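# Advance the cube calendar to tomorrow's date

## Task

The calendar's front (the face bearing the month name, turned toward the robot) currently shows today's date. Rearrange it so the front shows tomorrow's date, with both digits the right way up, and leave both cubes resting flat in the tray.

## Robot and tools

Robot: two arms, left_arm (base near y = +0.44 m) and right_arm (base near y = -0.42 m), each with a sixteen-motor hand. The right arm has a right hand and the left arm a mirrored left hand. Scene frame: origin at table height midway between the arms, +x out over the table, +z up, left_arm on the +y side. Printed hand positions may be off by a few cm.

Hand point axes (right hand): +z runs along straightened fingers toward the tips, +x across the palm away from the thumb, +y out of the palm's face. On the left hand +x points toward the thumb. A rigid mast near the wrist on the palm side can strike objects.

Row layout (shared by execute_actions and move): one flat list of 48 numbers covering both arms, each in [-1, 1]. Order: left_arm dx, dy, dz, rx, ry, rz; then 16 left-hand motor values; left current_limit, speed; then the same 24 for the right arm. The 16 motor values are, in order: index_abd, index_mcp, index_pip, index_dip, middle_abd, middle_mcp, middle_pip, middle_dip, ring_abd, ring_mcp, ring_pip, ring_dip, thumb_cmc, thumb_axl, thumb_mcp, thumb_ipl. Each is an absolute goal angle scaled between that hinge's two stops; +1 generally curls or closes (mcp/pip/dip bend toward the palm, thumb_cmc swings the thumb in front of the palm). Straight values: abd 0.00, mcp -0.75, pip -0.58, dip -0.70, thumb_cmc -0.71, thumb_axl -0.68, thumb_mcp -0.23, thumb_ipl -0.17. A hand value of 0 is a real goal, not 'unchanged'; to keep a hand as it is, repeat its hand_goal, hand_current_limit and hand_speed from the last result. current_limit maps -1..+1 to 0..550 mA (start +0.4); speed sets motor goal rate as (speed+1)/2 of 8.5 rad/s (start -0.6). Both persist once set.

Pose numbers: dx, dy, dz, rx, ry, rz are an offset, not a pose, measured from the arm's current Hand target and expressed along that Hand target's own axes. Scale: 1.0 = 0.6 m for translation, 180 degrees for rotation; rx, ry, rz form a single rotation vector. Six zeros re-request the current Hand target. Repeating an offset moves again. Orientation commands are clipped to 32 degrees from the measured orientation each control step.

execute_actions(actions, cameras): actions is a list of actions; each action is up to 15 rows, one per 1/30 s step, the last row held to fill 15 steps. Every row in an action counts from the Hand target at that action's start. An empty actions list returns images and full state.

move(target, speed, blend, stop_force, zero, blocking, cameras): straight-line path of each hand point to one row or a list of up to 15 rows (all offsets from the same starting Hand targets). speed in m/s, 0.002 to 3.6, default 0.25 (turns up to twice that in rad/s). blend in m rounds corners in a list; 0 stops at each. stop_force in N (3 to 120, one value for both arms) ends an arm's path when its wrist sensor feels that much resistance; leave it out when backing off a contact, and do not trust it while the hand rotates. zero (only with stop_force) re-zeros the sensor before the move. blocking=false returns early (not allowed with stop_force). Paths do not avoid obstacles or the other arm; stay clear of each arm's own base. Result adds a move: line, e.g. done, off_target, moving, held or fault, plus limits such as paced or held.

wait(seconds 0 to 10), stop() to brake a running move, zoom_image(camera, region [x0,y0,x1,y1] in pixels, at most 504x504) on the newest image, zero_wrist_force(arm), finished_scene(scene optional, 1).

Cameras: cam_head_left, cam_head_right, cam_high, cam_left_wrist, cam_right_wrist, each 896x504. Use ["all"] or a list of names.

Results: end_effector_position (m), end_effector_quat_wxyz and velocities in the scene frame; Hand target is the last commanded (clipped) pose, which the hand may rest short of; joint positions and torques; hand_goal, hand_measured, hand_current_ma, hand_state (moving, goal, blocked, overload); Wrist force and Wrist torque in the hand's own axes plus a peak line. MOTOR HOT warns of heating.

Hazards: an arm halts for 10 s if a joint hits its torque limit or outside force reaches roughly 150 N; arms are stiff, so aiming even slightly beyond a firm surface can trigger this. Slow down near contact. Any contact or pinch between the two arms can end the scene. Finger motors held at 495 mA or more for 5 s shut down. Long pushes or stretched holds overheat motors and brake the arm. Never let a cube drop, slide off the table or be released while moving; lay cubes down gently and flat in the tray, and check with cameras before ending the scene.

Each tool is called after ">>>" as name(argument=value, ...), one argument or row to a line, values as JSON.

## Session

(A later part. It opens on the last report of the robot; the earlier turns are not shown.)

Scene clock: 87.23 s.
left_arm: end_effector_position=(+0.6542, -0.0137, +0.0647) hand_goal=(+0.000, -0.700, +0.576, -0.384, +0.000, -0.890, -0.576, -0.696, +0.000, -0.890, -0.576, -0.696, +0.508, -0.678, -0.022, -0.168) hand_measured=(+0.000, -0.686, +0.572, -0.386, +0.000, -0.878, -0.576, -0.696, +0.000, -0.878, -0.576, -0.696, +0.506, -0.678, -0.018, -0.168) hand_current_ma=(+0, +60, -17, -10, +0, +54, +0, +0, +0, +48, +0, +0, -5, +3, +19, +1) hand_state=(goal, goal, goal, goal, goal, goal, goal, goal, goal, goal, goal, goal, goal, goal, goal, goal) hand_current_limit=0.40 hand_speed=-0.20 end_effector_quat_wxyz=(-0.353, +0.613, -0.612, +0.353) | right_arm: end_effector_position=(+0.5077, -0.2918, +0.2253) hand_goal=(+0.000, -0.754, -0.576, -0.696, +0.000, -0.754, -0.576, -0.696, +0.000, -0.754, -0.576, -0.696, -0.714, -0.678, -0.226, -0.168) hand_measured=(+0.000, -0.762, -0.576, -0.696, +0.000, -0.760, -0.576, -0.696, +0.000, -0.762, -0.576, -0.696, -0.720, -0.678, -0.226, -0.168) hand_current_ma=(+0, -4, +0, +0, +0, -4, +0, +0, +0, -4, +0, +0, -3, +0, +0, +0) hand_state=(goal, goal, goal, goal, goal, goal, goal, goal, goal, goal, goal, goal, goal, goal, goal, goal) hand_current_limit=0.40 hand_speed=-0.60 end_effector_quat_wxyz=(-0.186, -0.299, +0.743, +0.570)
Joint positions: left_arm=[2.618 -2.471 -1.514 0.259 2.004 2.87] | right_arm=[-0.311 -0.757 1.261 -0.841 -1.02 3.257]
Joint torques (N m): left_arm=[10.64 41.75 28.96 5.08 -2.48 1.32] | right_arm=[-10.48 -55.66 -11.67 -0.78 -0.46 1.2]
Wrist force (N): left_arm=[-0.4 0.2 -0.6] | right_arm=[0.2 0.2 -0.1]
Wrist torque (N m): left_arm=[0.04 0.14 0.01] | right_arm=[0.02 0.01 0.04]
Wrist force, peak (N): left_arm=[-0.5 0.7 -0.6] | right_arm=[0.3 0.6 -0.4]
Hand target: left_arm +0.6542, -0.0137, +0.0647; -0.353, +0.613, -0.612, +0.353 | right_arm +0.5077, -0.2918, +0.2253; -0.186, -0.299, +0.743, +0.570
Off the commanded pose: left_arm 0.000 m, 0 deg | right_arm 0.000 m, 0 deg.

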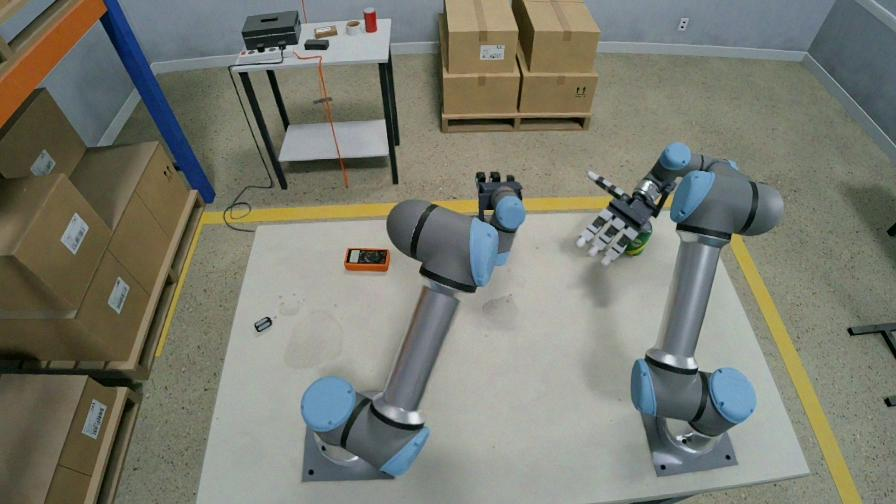

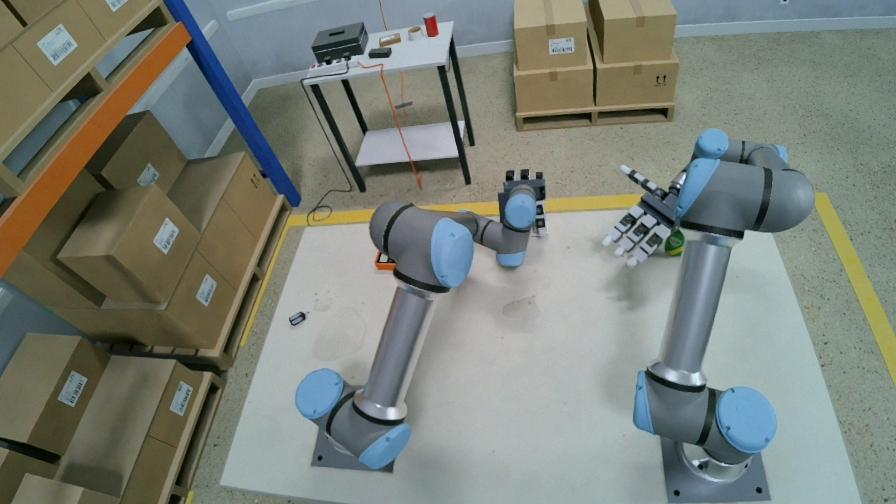

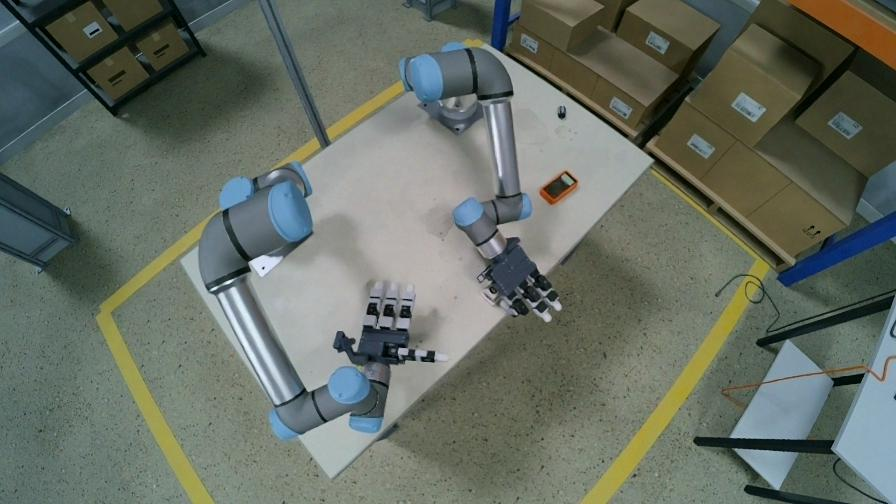

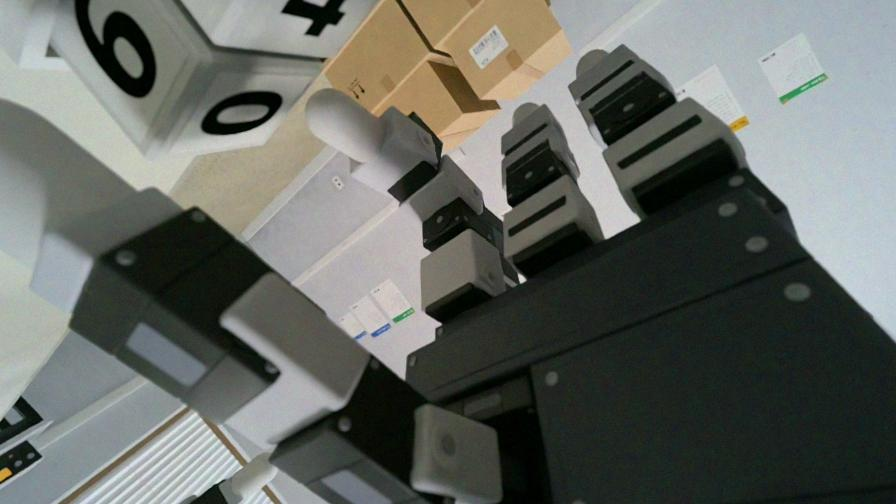

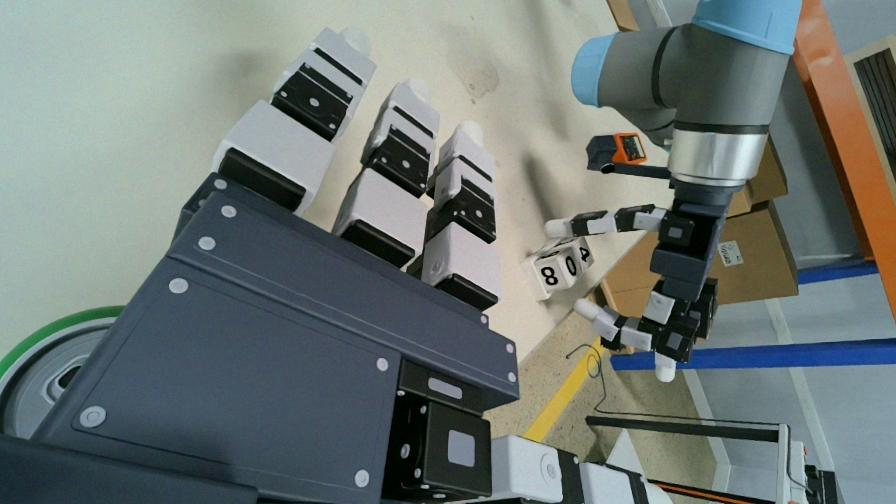

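>>> move(
  target=[0,0.0115,0.0067,0,0,0,0,-0.699,0.577,-0.384,0,-0.89,-0.576,-0.696,0,-0.89,-0.576,-0.696,0.509,-0.678,-0.0225,-0.168,0.4,-0.9,0,0,0,0,0,0,0,-0.754,-0.576,-0.696,0,-0.754,-0.576,-0.696,0,-0.754,-0.576,-0.696,-0.714,-0.678,-0.226,-0.168,0.4,-0.6],
  speed=0.05,
  stop_force=8,
)

>>> move(
  target=[0,0,0,0,0,0,0,-0.589,0.577,-0.384,0,-0.89,-0.576,-0.696,0,-0.89,-0.576,-0.696,0.509,-0.678,0.045,-0.168,0.4,-0.9,0,0,0,0,0,0,0,-0.754,-0.576,-0.696,0,-0.754,-0.576,-0.696,0,-0.754,-0.576,-0.696,-0.714,-0.678,-0.226,-0.168,0.4,-0.6],
  cameras=["all"],
)

>>> zoom_image(
  camera="cam_right_wrist",
  region=[520, 210, 620, 320],
)

>>> zoom_image(
  camera="cam_head_right",
  region=[510, 205, 560, 245],
)

Scene clock: 92.47 s.
left_arm: end_effector_position=(+0.6542, -0.0137, +0.0567) hand_goal=(+0.000, -0.700, +0.576, -0.384, +0.000, -0.890, -0.576, -0.696, +0.000, -0.890, -0.576, -0.696, +0.508, -0.678, -0.022, -0.168) hand_measured=(+0.000, -0.686, +0.572, -0.386, +0.000, -0.878, -0.576, -0.696, +0.000, -0.878, -0.576, -0.696, +0.506, -0.678, -0.018, -0.168) hand_current_ma=(+0, +60, -17, -10, +0, +54, +0, +0, +0, +48, +0, +0, -5, +3, +19, +1) hand_state=(goal, goal, goal, goal, goal, goal, goal, goal, goal, goal, goal, goal, goal, goal, goal, goal) hand_current_limit=0.40 hand_speed=-0.90 end_effector_quat_wxyz=(-0.353, +0.613, -0.612, +0.353) | right_arm: end_effector_position=(+0.5077, -0.2918, +0.2253) hand_goal=(+0.000, -0.754, -0.576, -0.696, +0.000, -0.754, -0.576, -0.696, +0.000, -0.754, -0.576, -0.696, -0.714, -0.678, -0.226, -0.168) hand_measured=(+0.000, -0.762, -0.576, -0.696, +0.000, -0.760, -0.576, -0.696, +0.000, -0.762, -0.576, -0.696, -0.720, -0.678, -0.226, -0.168) hand_current_ma=(+0, -4, +0, +0, +0, -4, +0, +0, +0, -4, +0, +0, -3, +0, +0, +0) hand_state=(goal, goal, goal, goal, goal, goal, goal, goal, goal, goal, goal, goal, goal, goal, goal, goal) hand_current_limit=0.40 hand_speed=-0.60 end_effector_quat_wxyz=(-0.186, -0.299, +0.743, +0.570)
Joint positions: left_arm=[2.618 -2.485 -1.513 0.272 2.004 2.87] | right_arm=[-0.311 -0.757 1.261 -0.841 -1.02 3.257]
Joint torques (N m): left_arm=[10.44 41.51 28.71 5.17 -2.37 1.5] | right_arm=[-11.03 -55.94 -11.41 -0.78 -0.02 1.22]
Wrist force (N): left_arm=[-0.4 0.4 -0.6] | right_arm=[0.2 0.3 -0.3]
Wrist torque (N m): left_arm=[0.06 0.13 0.00] | right_arm=[0.04 0.02 0.04]
Wrist force, peak (N): left_arm=[-0.6 0.9 -0.6] | right_arm=[0.4 0.5 -0.3]
Hand target: left_arm +0.6542, -0.0137, +0.0567; -0.353, +0.613, -0.612, +0.353 | right_arm +0.5077, -0.2918, +0.2253; -0.186, -0.299, +0.743, +0.570
Off the commanded pose: left_arm 0.000 m, 0 deg | right_arm 0.000 m, 0 deg.
move: done

Scene clock: 93.07 s.
left_arm: end_effector_position=(+0.6542, -0.0137, +0.0567) hand_goal=(+0.000, -0.590, +0.576, -0.384, +0.000, -0.890, -0.576, -0.696, +0.000, -0.890, -0.576, -0.696, +0.508, -0.678, +0.044, -0.168) hand_measured=(+0.000, -0.588, +0.572, -0.386, +0.000, -0.878, -0.576, -0.696, +0.000, -0.878, -0.576, -0.696, +0.506, -0.678, +0.042, -0.168) hand_current_ma=(+0, +10, -17, -10, +0, +54, +0, +0, +0, +48, +0, +0, -5, +3, -9, +1) hand_state=(goal, goal, goal, goal, goal, goal, goal, goal, goal, goal, goal, goal, goal, goal, goal, goal) hand_current_limit=0.40 hand_speed=-0.90 end_effector_quat_wxyz=(-0.353, +0.613, -0.612, +0.353) | right_arm: end_effector_position=(+0.5077, -0.2918, +0.2253) hand_goal=(+0.000, -0.754, -0.576, -0.696, +0.000, -0.754, -0.576, -0.696, +0.000, -0.754, -0.576, -0.696, -0.714, -0.678, -0.226, -0.168) hand_measured=(+0.000, -0.762, -0.576, -0.696, +0.000, -0.760, -0.576, -0.696, +0.000, -0.762, -0.576, -0.696, -0.720, -0.678, -0.226, -0.168) hand_current_ma=(+0, -4, +0, +0, +0, -4, +0, +0, +0, -4, +0, +0, -3, +0, +0, +0) hand_state=(goal, goal, goal, goal, goal, goal, goal, goal, goal, goal, goal, goal, goal, goal, goal, goal) hand_current_limit=0.40 hand_speed=-0.60 end_effector_quat_wxyz=(-0.186, -0.299, +0.743, +0.570)
Joint positions: left_arm=[2.618 -2.485 -1.513 0.272 2.004 2.87] | right_arm=[-0.311 -0.757 1.261 -0.841 -1.02 3.257]
Joint torques (N m): left_arm=[10.58 42.44 28.33 5.08 -2.36 1.44] | right_arm=[-11.28 -55.74 -12 -0.53 0.1 1.1]
Wrist force (N): left_arm=[-0.5 0.4 -0.5] | right_arm=[0.2 0.3 -0.2]
Wrist torque (N m): left_arm=[0.05 0.15 -0.01] | right_arm=[0.04 0.01 0.04]
Wrist force, peak (N): left_arm=[-0.5 0.8 -0.7] | right_arm=[0.2 0.5 -0.3]
Hand target: left_arm +0.6542, -0.0137, +0.0567; -0.353, +0.613, -0.612, +0.353 | right_arm +0.5077, -0.2918, +0.2253; -0.186, -0.299, +0.743, +0.570
Off the commanded pose: left_arm 0.000 m, 0 deg | right_arm 0.000 m, 0 deg.
move: done

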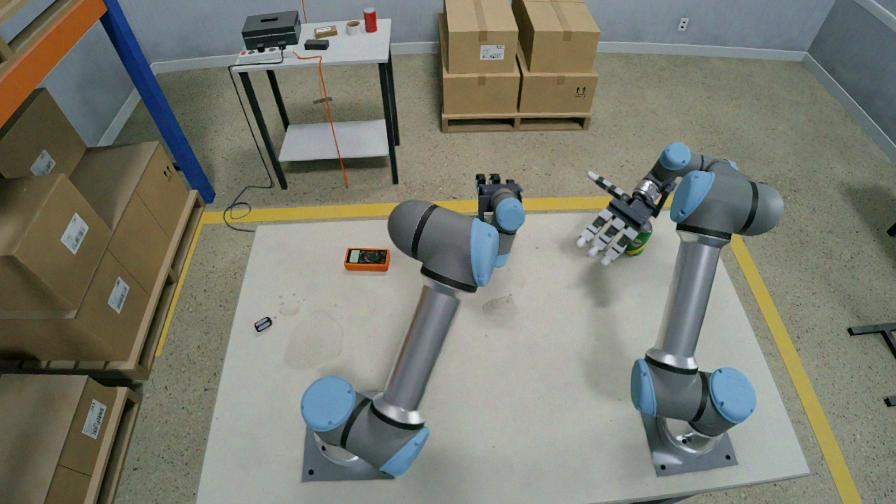

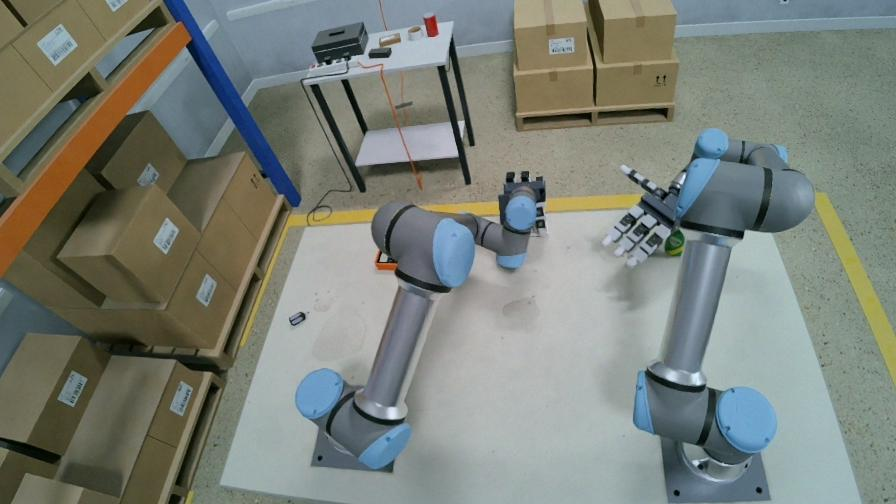

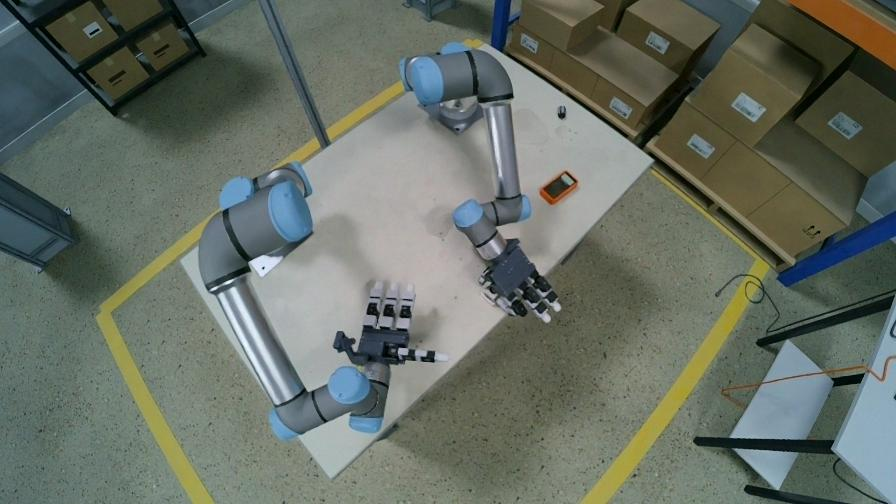

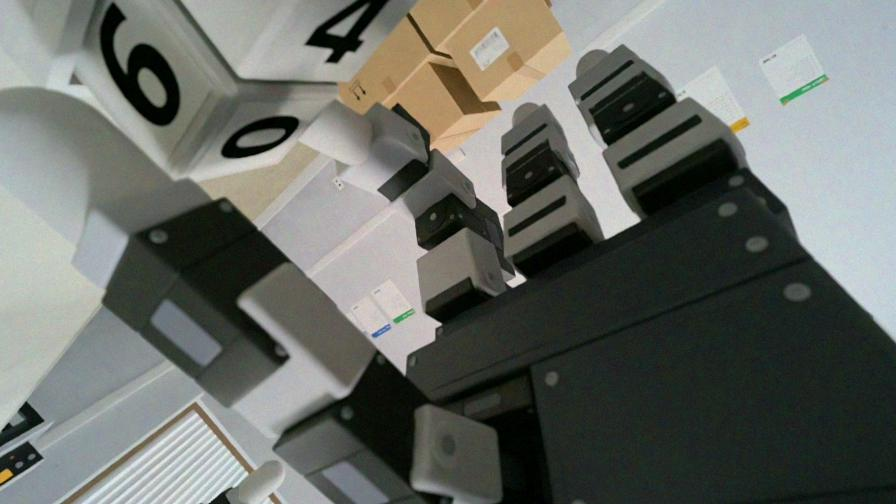

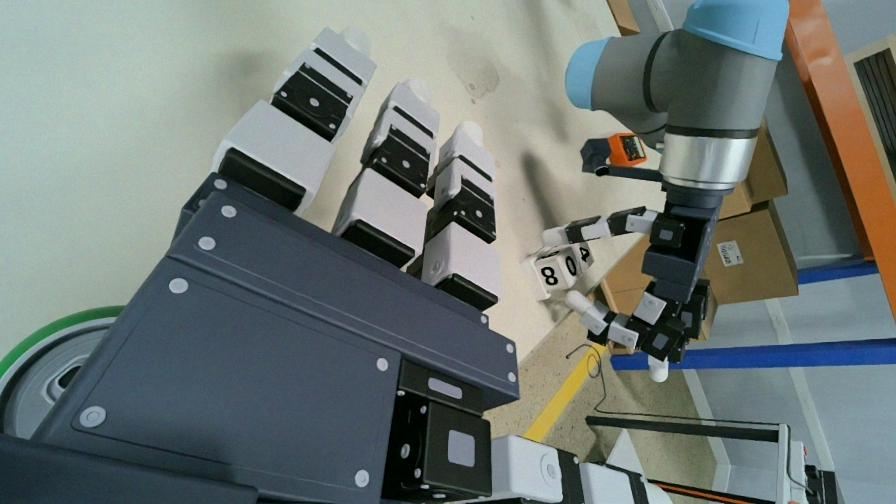

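Scaled by 4.582.

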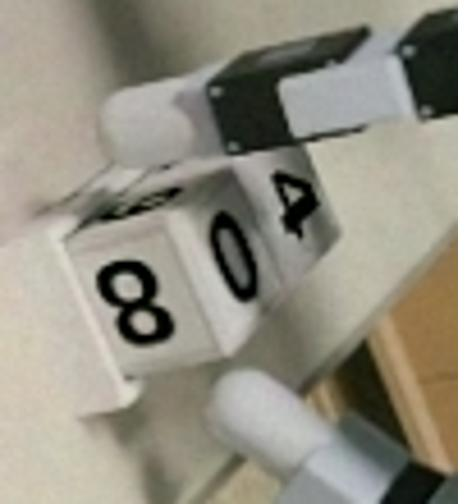

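Scaled by 10.080.

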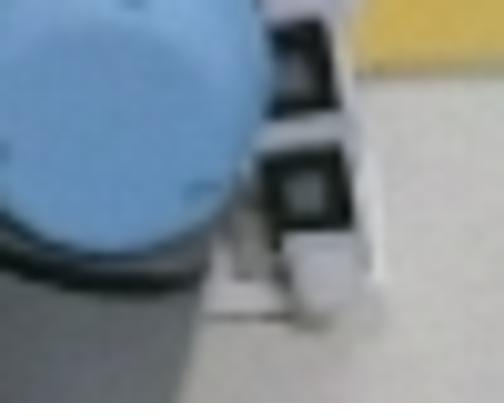

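>>> move(
  target=[0,0,0,0,0,0,0,-0.397,0.577,-0.384,0,-0.89,-0.576,-0.696,0,-0.89,-0.576,-0.696,0.509,-0.678,0.1685,-0.168,0.4,-0.95,0,0,0,0,0,0,0,-0.754,-0.576,-0.696,0,-0.754,-0.576,-0.696,0,-0.754,-0.576,-0.696,-0.714,-0.678,-0.226,-0.168,0.4,-0.6],
  cameras=["cam_left_wrist","cam_right_wrist","cam_head_right"],
)

>>> zoom_image(
  camera="cam_right_wrist",
  region=[520, 210, 620, 320],
)

Scene clock: 94.80 s.
left_arm: end_effector_position=(+0.6542, -0.0137, +0.0567) hand_goal=(+0.000, -0.398, +0.576, -0.384, +0.000, -0.890, -0.576, -0.696, +0.000, -0.890, -0.576, -0.696, +0.508, -0.678, +0.168, -0.168) hand_measured=(+0.000, -0.498, +0.568, -0.386, +0.000, -0.878, -0.576, -0.696, +0.000, -0.878, -0.576, -0.696, +0.508, -0.678, +0.114, -0.172) hand_current_ma=(+0, -207, -35, -10, +0, +54, +0, +0, +0, +48, +0, +0, -3, +3, -247, -29) hand_state=(goal, moving, goal, goal, goal, goal, goal, goal, goal, goal, goal, goal, goal, goal, moving, moving) hand_current_limit=0.40 hand_speed=-0.95 end_effector_quat_wxyz=(-0.353, +0.613, -0.612, +0.353) | right_arm: end_effector_position=(+0.5077, -0.2918, +0.2253) hand_goal=(+0.000, -0.754, -0.576, -0.696, +0.000, -0.754, -0.576, -0.696, +0.000, -0.754, -0.576, -0.696, -0.714, -0.678, -0.226, -0.168) hand_measured=(+0.000, -0.762, -0.576, -0.696, +0.000, -0.760, -0.576, -0.696, +0.000, -0.762, -0.576, -0.696, -0.720, -0.678, -0.226, -0.168) hand_current_ma=(+0, -4, +0, +0, +0, -4, +0, +0, +0, -4, +0, +0, -3, +0, +0, +0) hand_state=(goal, goal, goal, goal, goal, goal, goal, goal, goal, goal, goal, goal, goal, goal, goal, goal) hand_current_limit=0.40 hand_speed=-0.60 end_effector_quat_wxyz=(-0.186, -0.299, +0.743, +0.570)
Joint positions: left_arm=[2.618 -2.485 -1.513 0.272 2.004 2.87] | right_arm=[-0.311 -0.757 1.261 -0.841 -1.02 3.257]
Joint torques (N m): left_arm=[10.22 42.3 27.94 4.81 -2.32 1.38] | right_arm=[-9.24 -55.19 -13.05 -0.53 0.14 0.89]
Wrist force (N): left_arm=[-0.7 -0.4 -0.6] | right_arm=[0.3 0.2 -0.2]
Wrist torque (N m): left_arm=[0.01 0.17 -0.05] | right_arm=[0.04 0.01 0.05]
Wrist force, peak (N): left_arm=[-0.4 -1.0 -0.6] | right_arm=[0.1 0.5 -0.5]
Hand target: left_arm +0.6542, -0.0137, +0.0567; -0.353, +0.613, -0.612, +0.353 | right_arm +0.5077, -0.2918, +0.2253; -0.186, -0.299, +0.743, +0.570
Off the commanded pose: left_arm 0.000 m, 0 deg | right_arm 0.000 m, 0 deg.
move: done
Images, in order (width x height): cam_head_right 896x504, cam_left_wrist 896x504, cam_right_wrist 896x504.

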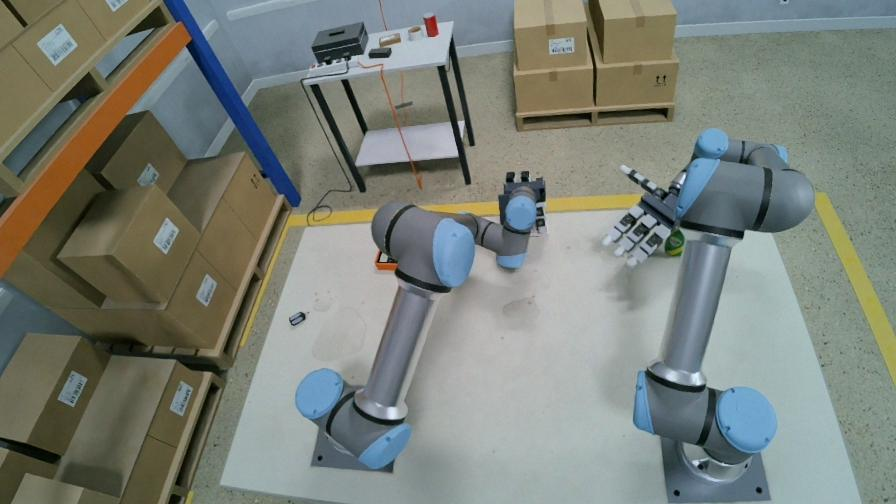

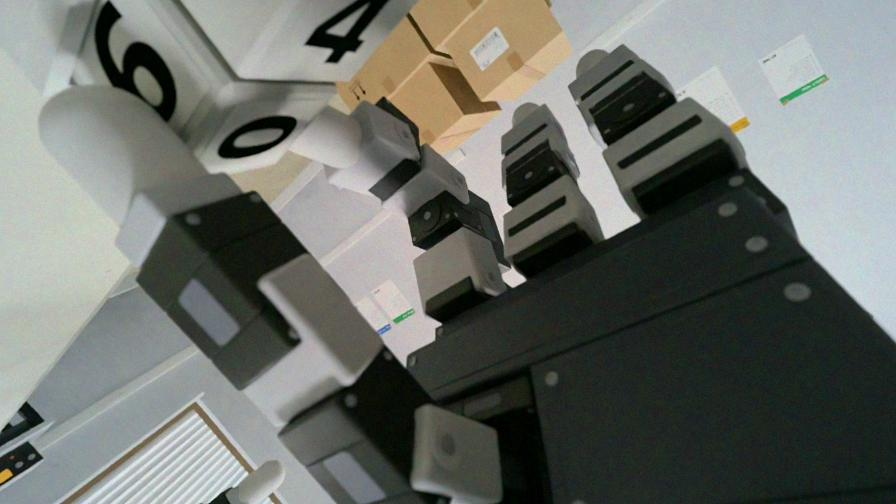

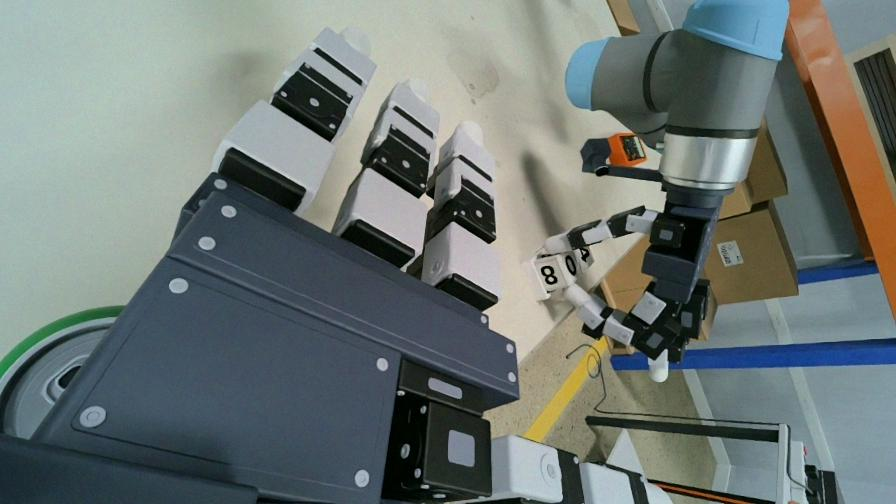

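Scaled by 4.582.

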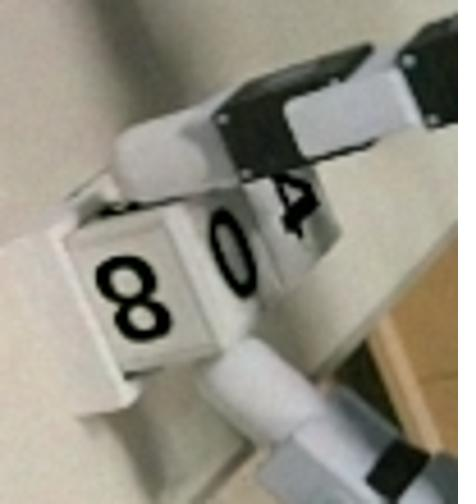

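>>> move(
  target=[
    [0,0,0,0,0,0,0,-0.342,0.577,-0.384,0,-0.89,-0.576,-0.696,0,-0.89,-0.576,-0.696,0.509,-0.678,0.202,-0.168,0.4,-0.95,0,0,0,0,0,0,0,-0.754,-0.576,-0.696,0,-0.754,-0.576,-0.696,0,-0.754,-0.576,-0.696,-0.714,-0.678,-0.226,-0.168,0.4,-0.6],
    [0,-0.0866,-0.05,0,0,0,0,-0.342,0.577,-0.384,0,-0.89,-0.576,-0.696,0,-0.89,-0.576,-0.696,0.509,-0.678,0.202,-0.168,0.4,-0.95,0,0,0,0,0,0,0,-0.754,-0.576,-0.696,0,-0.754,-0.576,-0.696,0,-0.754,-0.576,-0.696,-0.714,-0.678,-0.226,-0.168,0.4,-0.6],
  ],
  speed=0.06,
  cameras=["all"],
)

>>> zoom_image(
  camera="cam_right_wrist",
  region=[520, 200, 660, 320],
)

Scene clock: 98.03 s.
left_arm: end_effector_position=(+0.6542, -0.0137, +0.1166) hand_goal=(+0.000, -0.342, +0.576, -0.384, +0.000, -0.890, -0.576, -0.696, +0.000, -0.890, -0.576, -0.696, +0.508, -0.678, +0.202, -0.168) hand_measured=(+0.000, -0.474, +0.546, -0.392, +0.000, -0.878, -0.576, -0.696, +0.000, -0.878, -0.576, -0.696, +0.508, -0.678, +0.116, -0.182) hand_current_ma=(+0, -385, -123, -33, +0, +54, +0, +0, +0, +48, +0, +0, +3, +3, -385, -77) hand_state=(goal, blocked, blocked, goal, goal, goal, goal, goal, goal, goal, goal, goal, goal, goal, blocked, goal) hand_current_limit=0.40 hand_speed=-0.95 end_effector_quat_wxyz=(-0.353, +0.613, -0.612, +0.353) | right_arm: end_effector_position=(+0.5077, -0.2918, +0.2253) hand_goal=(+0.000, -0.754, -0.576, -0.696, +0.000, -0.754, -0.576, -0.696, +0.000, -0.754, -0.576, -0.696, -0.714, -0.678, -0.226, -0.168) hand_measured=(+0.000, -0.762, -0.576, -0.696, +0.000, -0.760, -0.576, -0.696, +0.000, -0.762, -0.576, -0.696, -0.720, -0.678, -0.226, -0.168) hand_current_ma=(+0, -4, +0, +0, +0, -4, +0, +0, +0, -4, +0, +0, -3, +0, +0, +0) hand_state=(goal, goal, goal, goal, goal, goal, goal, goal, goal, goal, goal, goal, goal, goal, goal, goal) hand_current_limit=0.40 hand_speed=-0.60 end_effector_quat_wxyz=(-0.186, -0.299, +0.743, +0.570)
Joint positions: left_arm=[2.618 -2.383 -1.515 0.172 2.004 2.87] | right_arm=[-0.311 -0.757 1.261 -0.841 -1.02 3.257]
Joint torques (N m): left_arm=[11.23 52.31 30.41 0.64 -2.46 0.07] | right_arm=[-9.64 -56.03 -12.54 -0.84 0.59 0.93]
Wrist force (N): left_arm=[-0.4 0.8 -0.6] | right_arm=[0.1 0.2 -0.3]
Wrist torque (N m): left_arm=[0.07 0.13 -0.01] | right_arm=[0.05 0.04 0.03]
Wrist force, peak (N): left_arm=[-0.2 -3.4 -1.1] | right_arm=[0.4 0.4 -0.5]
Hand target: left_arm +0.6542, -0.0137, +0.1167; -0.353, +0.613, -0.612, +0.353 | right_arm +0.5077, -0.2918, +0.2253; -0.186, -0.299, +0.743, +0.570
Off the commanded pose: left_arm 0.000 m, 0 deg | right_arm 0.000 m, 0 deg.
move: done

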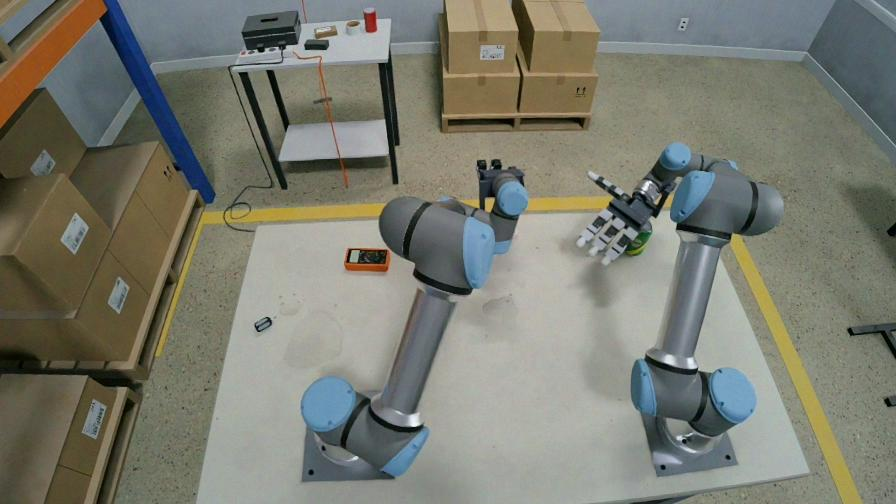

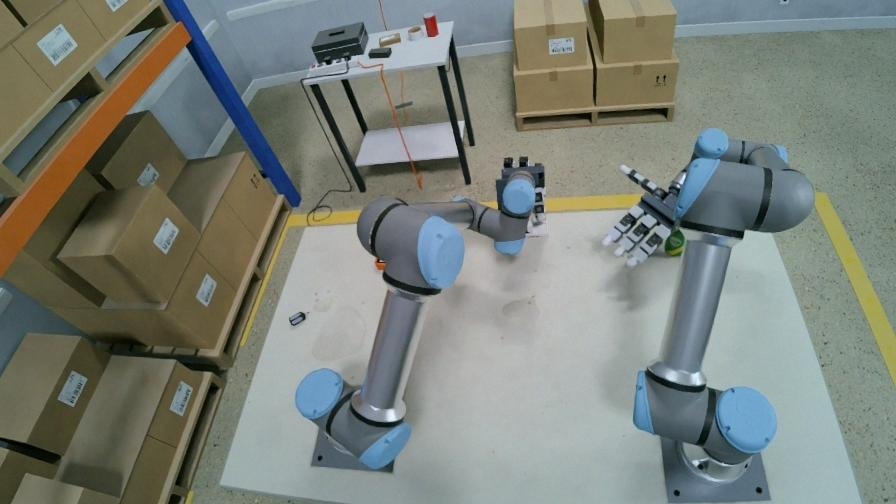

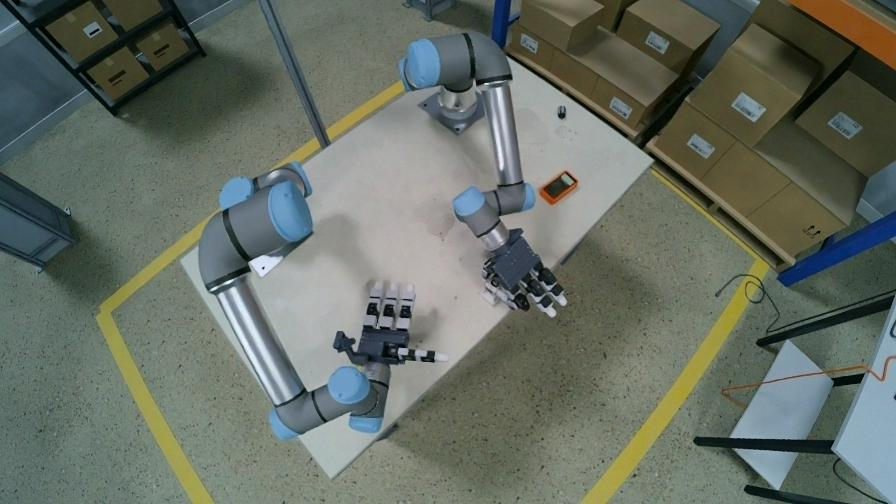

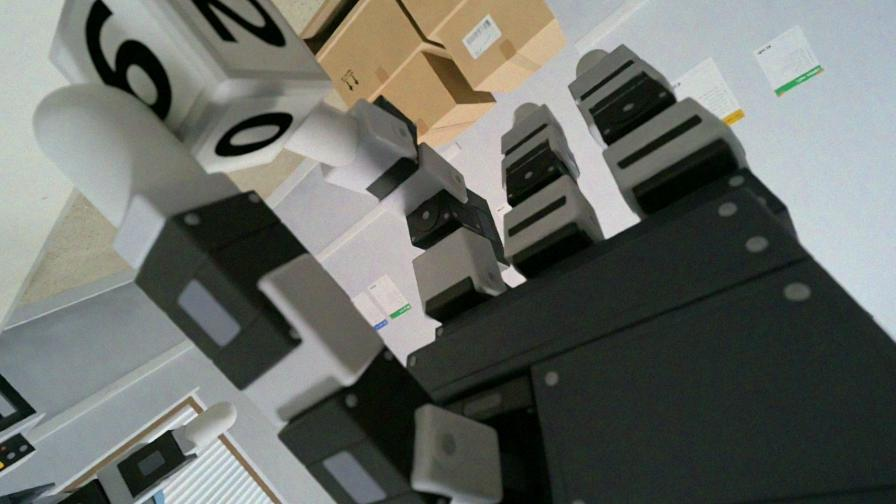

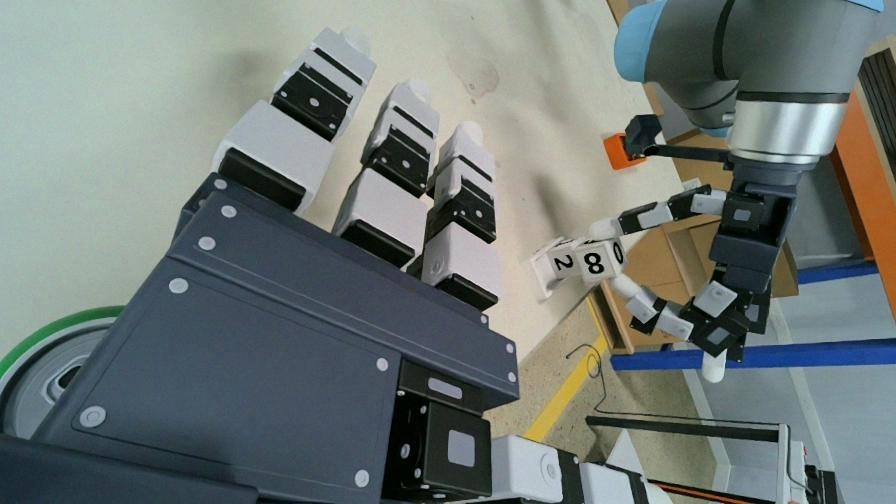

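Scaled by 3.600.

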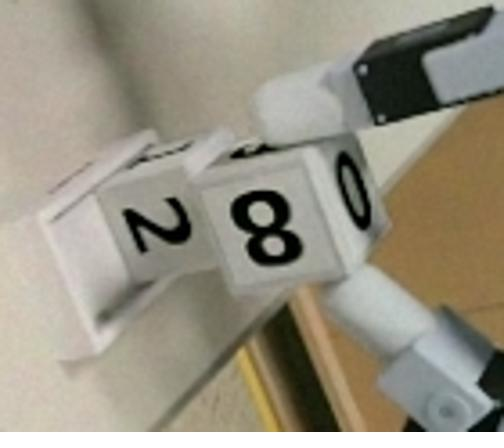

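>>> zoom_image(
  camera="cam_right_wrist",
  region=[530, 230, 590, 300],
)

>>> zoom_image(
  camera="cam_left_wrist",
  region=[20, 0, 370, 200],
)

Scaled by 7.200.

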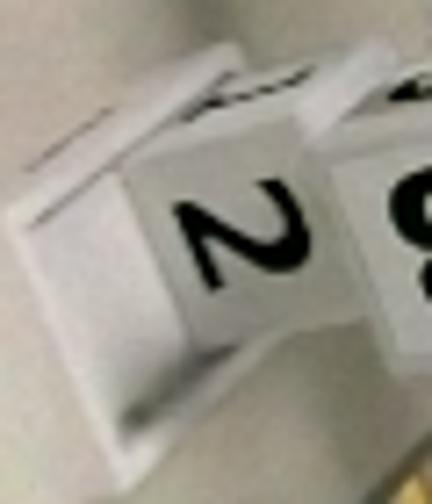

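Scaled by 1.440.

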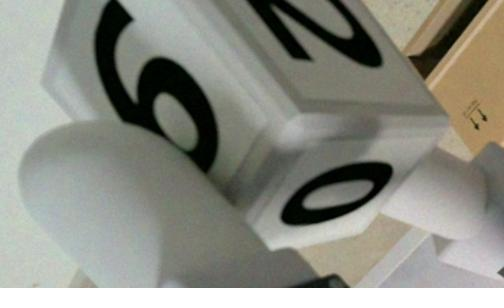

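>>> move(
  target=[
    [0,-0.049,-0.0283,0,0,0,0,-0.342,0.577,-0.384,0,-0.89,-0.576,-0.696,0,-0.89,-0.576,-0.696,0.509,-0.678,0.202,-0.168,0.4,-0.95,0,0,0,0,0,0,0,-0.754,-0.576,-0.696,0,-0.754,-0.576,-0.696,0,-0.754,-0.576,-0.696,-0.714,-0.678,-0.226,-0.168,0.4,-0.6],
    [-0.137,0.0802,-0.252,0,0,0,0,-0.342,0.577,-0.384,0,-0.89,-0.576,-0.696,0,-0.89,-0.576,-0.696,0.509,-0.678,0.202,-0.168,0.4,-0.95,0.18,0.074,0.2115,0,0,0,0,-0.754,-0.576,-0.696,0,-0.754,-0.576,-0.696,0,-0.754,-0.576,-0.696,-0.714,-0.678,-0.226,-0.168,0.4,-0.6],
    [-0.137,0.21,-0.177,0,0,0,0,-0.342,0.577,-0.384,0,-0.89,-0.576,-0.696,0,-0.89,-0.576,-0.696,0.509,-0.678,0.202,-0.168,0.4,-0.95,0.18,0.074,0.2115,0,0,0,0,-0.754,-0.576,-0.696,0,-0.754,-0.576,-0.696,0,-0.754,-0.576,-0.696,-0.714,-0.678,-0.226,-0.168,0.4,-0.6],
  ],
  speed=0.12,
  blend=0.01,
  cameras=["all"],
)

>>> zoom_image(
  camera="cam_right_wrist",
  region=[500, 180, 680, 330],
)

Scene clock: 125.03 s.
left_arm: end_effector_position=(+0.4991, +0.0683, +0.0609) hand_goal=(+0.000, -0.342, +0.576, -0.384, +0.000, -0.890, -0.576, -0.696, +0.000, -0.890, -0.576, -0.696, +0.508, -0.678, +0.202, -0.168) hand_measured=(+0.000, -0.474, +0.546, -0.392, +0.000, -0.878, -0.576, -0.696, +0.000, -0.878, -0.576, -0.696, +0.510, -0.678, +0.116, -0.182) hand_current_ma=(+0, -385, -125, -34, +0, +54, +0, +0, +0, +48, +0, +0, +4, +3, -385, -79) hand_state=(goal, blocked, blocked, goal, goal, goal, goal, goal, goal, goal, goal, goal, goal, goal, blocked, goal) hand_current_limit=0.40 hand_speed=-0.95 end_effector_quat_wxyz=(-0.353, +0.613, -0.612, +0.353) | right_arm: end_effector_position=(+0.3379, -0.2617, +0.2252) hand_goal=(+0.000, -0.754, -0.576, -0.696, +0.000, -0.754, -0.576, -0.696, +0.000, -0.754, -0.576, -0.696, -0.714, -0.678, -0.226, -0.168) hand_measured=(+0.000, -0.762, -0.576, -0.696, +0.000, -0.760, -0.576, -0.696, +0.000, -0.762, -0.576, -0.696, -0.720, -0.678, -0.226, -0.168) hand_current_ma=(+0, -4, +0, +0, +0, -4, +0, +0, +0, -4, +0, +0, -3, +0, +0, +0) hand_state=(goal, goal, goal, goal, goal, goal, goal, goal, goal, goal, goal, goal, goal, goal, goal, goal) hand_current_limit=0.40 hand_speed=-0.60 end_effector_quat_wxyz=(-0.186, -0.299, +0.743, +0.570)
Joint positions: left_arm=[2.611 -2.254 -2.064 0.59 2.01 2.865] | right_arm=[-0.351 -1.09 1.864 -1.103 -1.058 3.242]
Joint torques (N m): left_arm=[-10.05 30.02 23.12 5.04 -1.12 1.49] | right_arm=[-10.68 -40.65 -8.58 -0.82 -2.05 -1.28]
Wrist force (N): left_arm=[-0.3 0.8 -0.4] | right_arm=[0.2 0.2 -0.4]
Wrist torque (N m): left_arm=[0.08 0.14 0.07] | right_arm=[0.04 0.04 0.11]
Wrist force, peak (N): left_arm=[-0.4 1.7 -0.1] | right_arm=[0.8 0.6 0.3]
Hand target: left_arm +0.4991, +0.0683, +0.0608; -0.353, +0.613, -0.612, +0.353 | right_arm +0.3379, -0.2617, +0.2252; -0.186, -0.299, +0.743, +0.570
Off the commanded pose: left_arm 0.000 m, 0 deg | right_arm 0.000 m, 0 deg.
move: done

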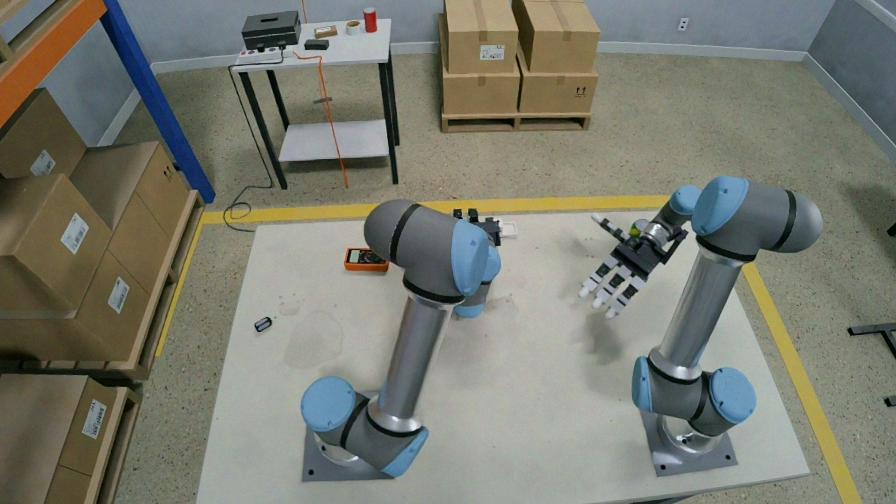

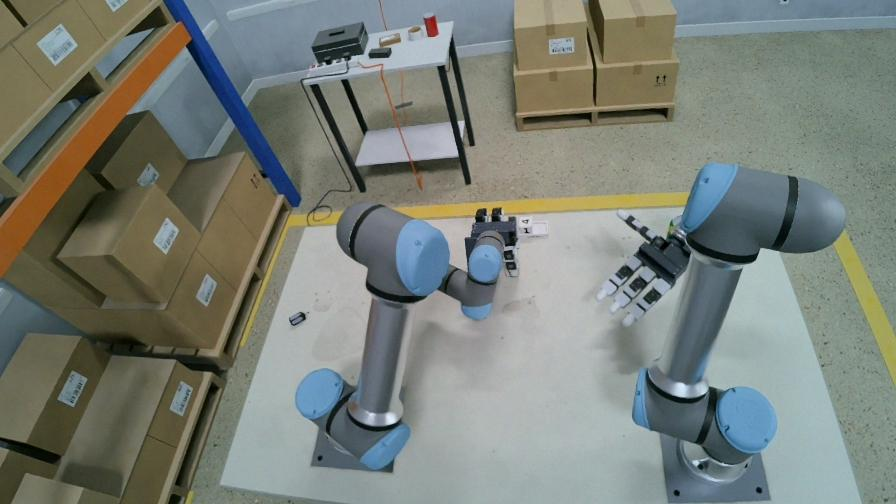

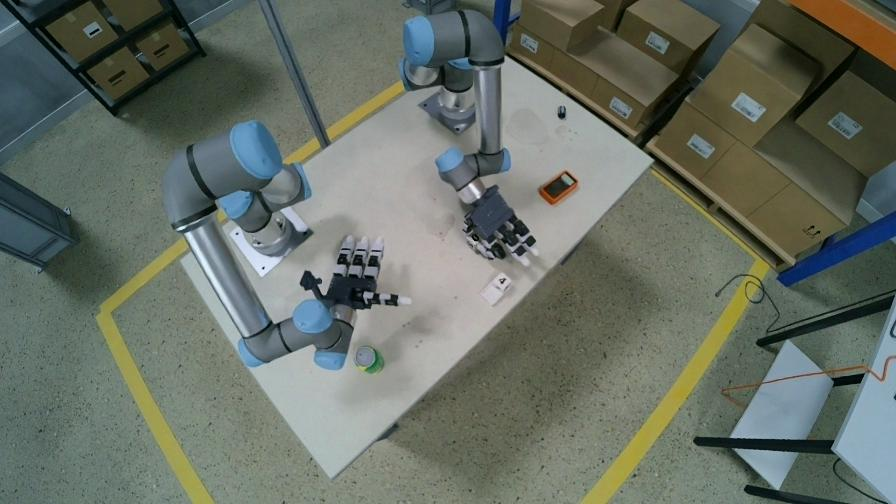

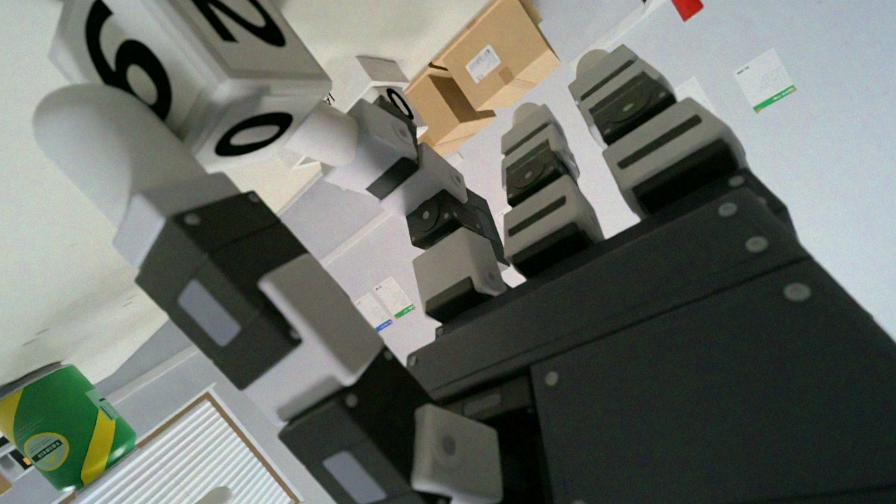

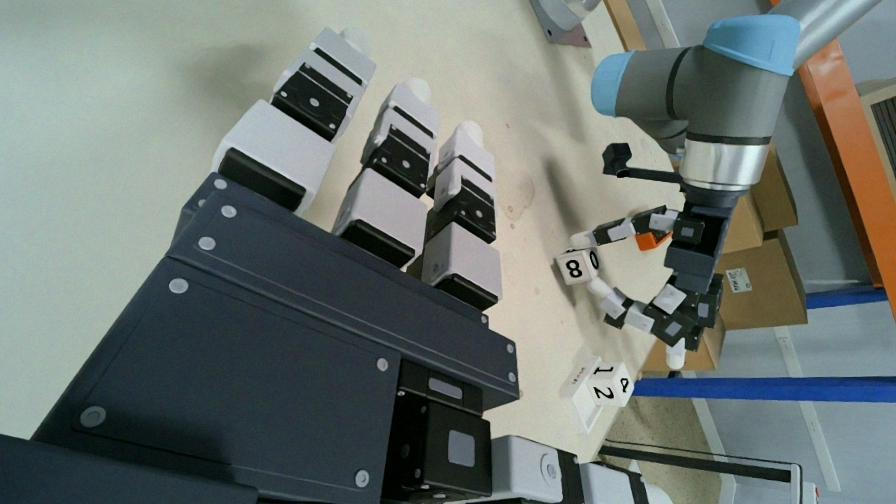

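Scaled by 2.800.

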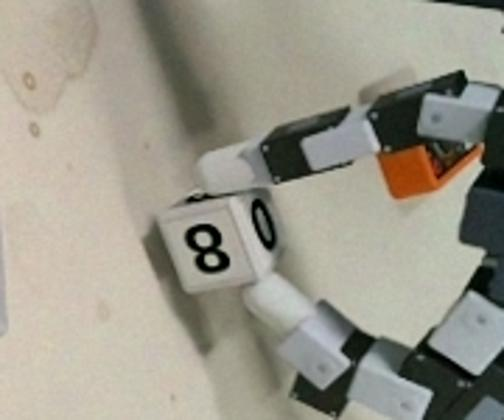

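>>> move(
  target=[0,0.045,0.026,0,0,0,0,-0.342,0.577,-0.384,0,-0.89,-0.576,-0.696,0,-0.89,-0.576,-0.696,0.509,-0.678,0.202,-0.168,0.4,-0.95,0,0,0,0,0,0,0,-0.754,-0.576,-0.696,0,-0.754,-0.576,-0.696,0,-0.754,-0.576,-0.696,-0.714,-0.678,-0.226,-0.168,0.4,-0.6],
  speed=0.02,
  stop_force=3,
  cameras=["cam_right_wrist","cam_left_wrist"],
)

>>> zoom_image(
  camera="cam_right_wrist",
  region=[500, 180, 680, 330],
)

Scene clock: 127.87 s.
left_arm: end_effector_position=(+0.4991, +0.0683, +0.0473) hand_goal=(+0.000, -0.342, +0.576, -0.384, +0.000, -0.890, -0.576, -0.696, +0.000, -0.890, -0.576, -0.696, +0.508, -0.678, +0.202, -0.168) hand_measured=(+0.000, -0.470, +0.548, -0.392, +0.000, -0.878, -0.576, -0.696, +0.000, -0.878, -0.576, -0.696, +0.510, -0.678, +0.116, -0.190) hand_current_ma=(+0, -385, -119, -30, +0, +54, +0, +0, +0, +48, +0, +0, +7, +3, -385, -119) hand_state=(goal, blocked, blocked, goal, goal, goal, goal, goal, goal, goal, goal, goal, goal, goal, blocked, blocked) hand_current_limit=0.40 hand_speed=-0.95 end_effector_quat_wxyz=(-0.353, +0.613, -0.612, +0.353) | right_arm: end_effector_position=(+0.3379, -0.2617, +0.2252) hand_goal=(+0.000, -0.754, -0.576, -0.696, +0.000, -0.754, -0.576, -0.696, +0.000, -0.754, -0.576, -0.696, -0.714, -0.678, -0.226, -0.168) hand_measured=(+0.000, -0.762, -0.576, -0.696, +0.000, -0.760, -0.576, -0.696, +0.000, -0.762, -0.576, -0.696, -0.720, -0.678, -0.226, -0.168) hand_current_ma=(+0, -4, +0, +0, +0, -4, +0, +0, +0, -4, +0, +0, -3, +0, +0, +0) hand_state=(goal, goal, goal, goal, goal, goal, goal, goal, goal, goal, goal, goal, goal, goal, goal, goal) hand_current_limit=0.40 hand_speed=-0.60 end_effector_quat_wxyz=(-0.186, -0.299, +0.743, +0.570)
Joint positions: left_arm=[2.611 -2.288 -2.06 0.62 2.01 2.865] | right_arm=[-0.351 -1.09 1.864 -1.103 -1.058 3.242]
Joint torques (N m): left_arm=[-7.82 41.74 -2.24 0.35 2.25 0.75] | right_arm=[-10.38 -41.62 -7.78 -0.78 -1.67 -0.92]
Wrist force (N): left_arm=[-0.4 0.1 -0.6] | right_arm=[0.2 0.3 -0.2]
Wrist torque (N m): left_arm=[0.04 0.16 0.06] | right_arm=[0.03 0.03 0.12]
Wrist force, peak (N): left_arm=[-0.6 -3.0 -3.0] | right_arm=[0.3 0.5 -0.5]
Hand target: left_arm +0.4991, +0.0683, +0.0473; -0.353, +0.613, -0.612, +0.353 (not the last commanded pose) | right_arm +0.3379, -0.2617, +0.2252; -0.186, -0.299, +0.743, +0.570
Off the commanded pose: left_arm 0.018 m, 0 deg | right_arm 0.000 m, 0 deg.
move: contact (left_arm)
Images, in order (width x height): cam_left_wrist 896x504, cam_right_wrist 896x504.

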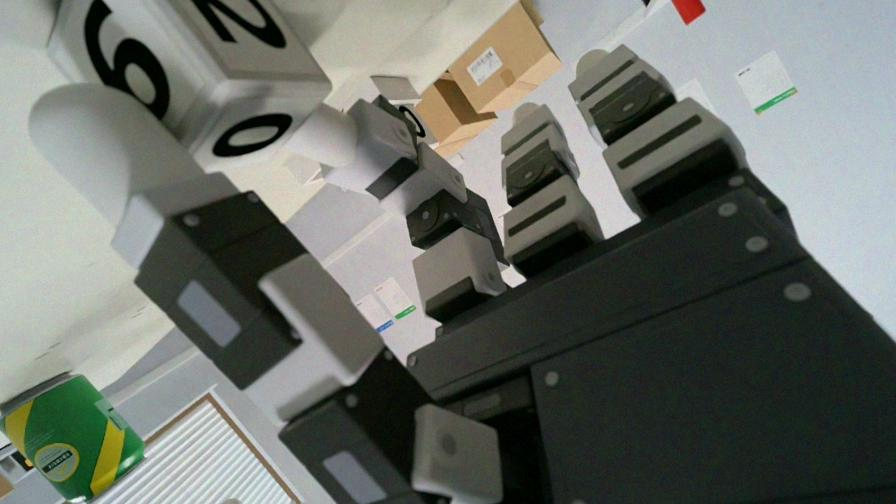

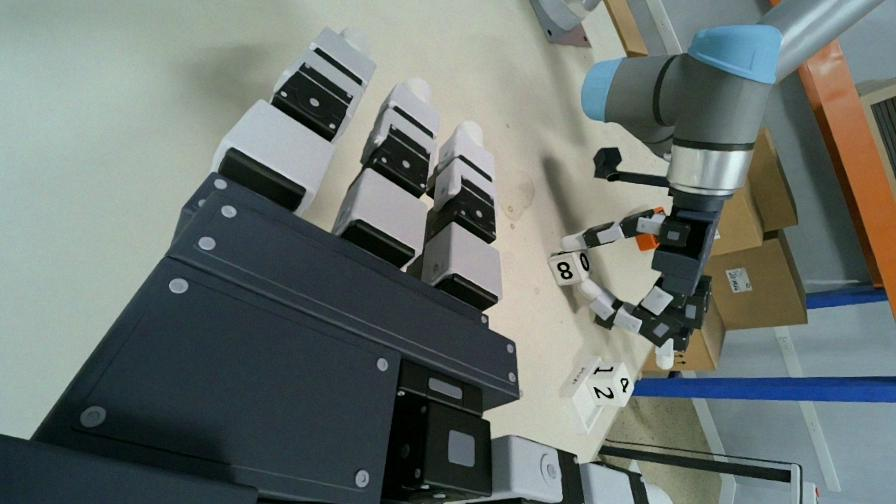

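Scaled by 2.800.

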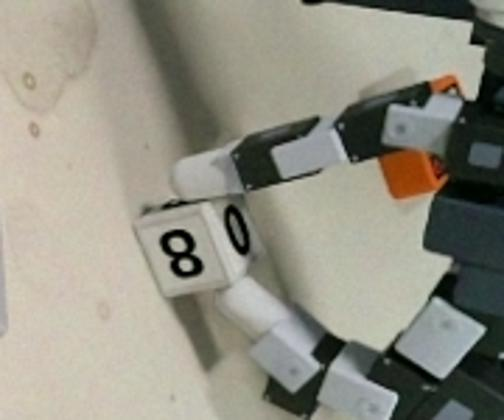

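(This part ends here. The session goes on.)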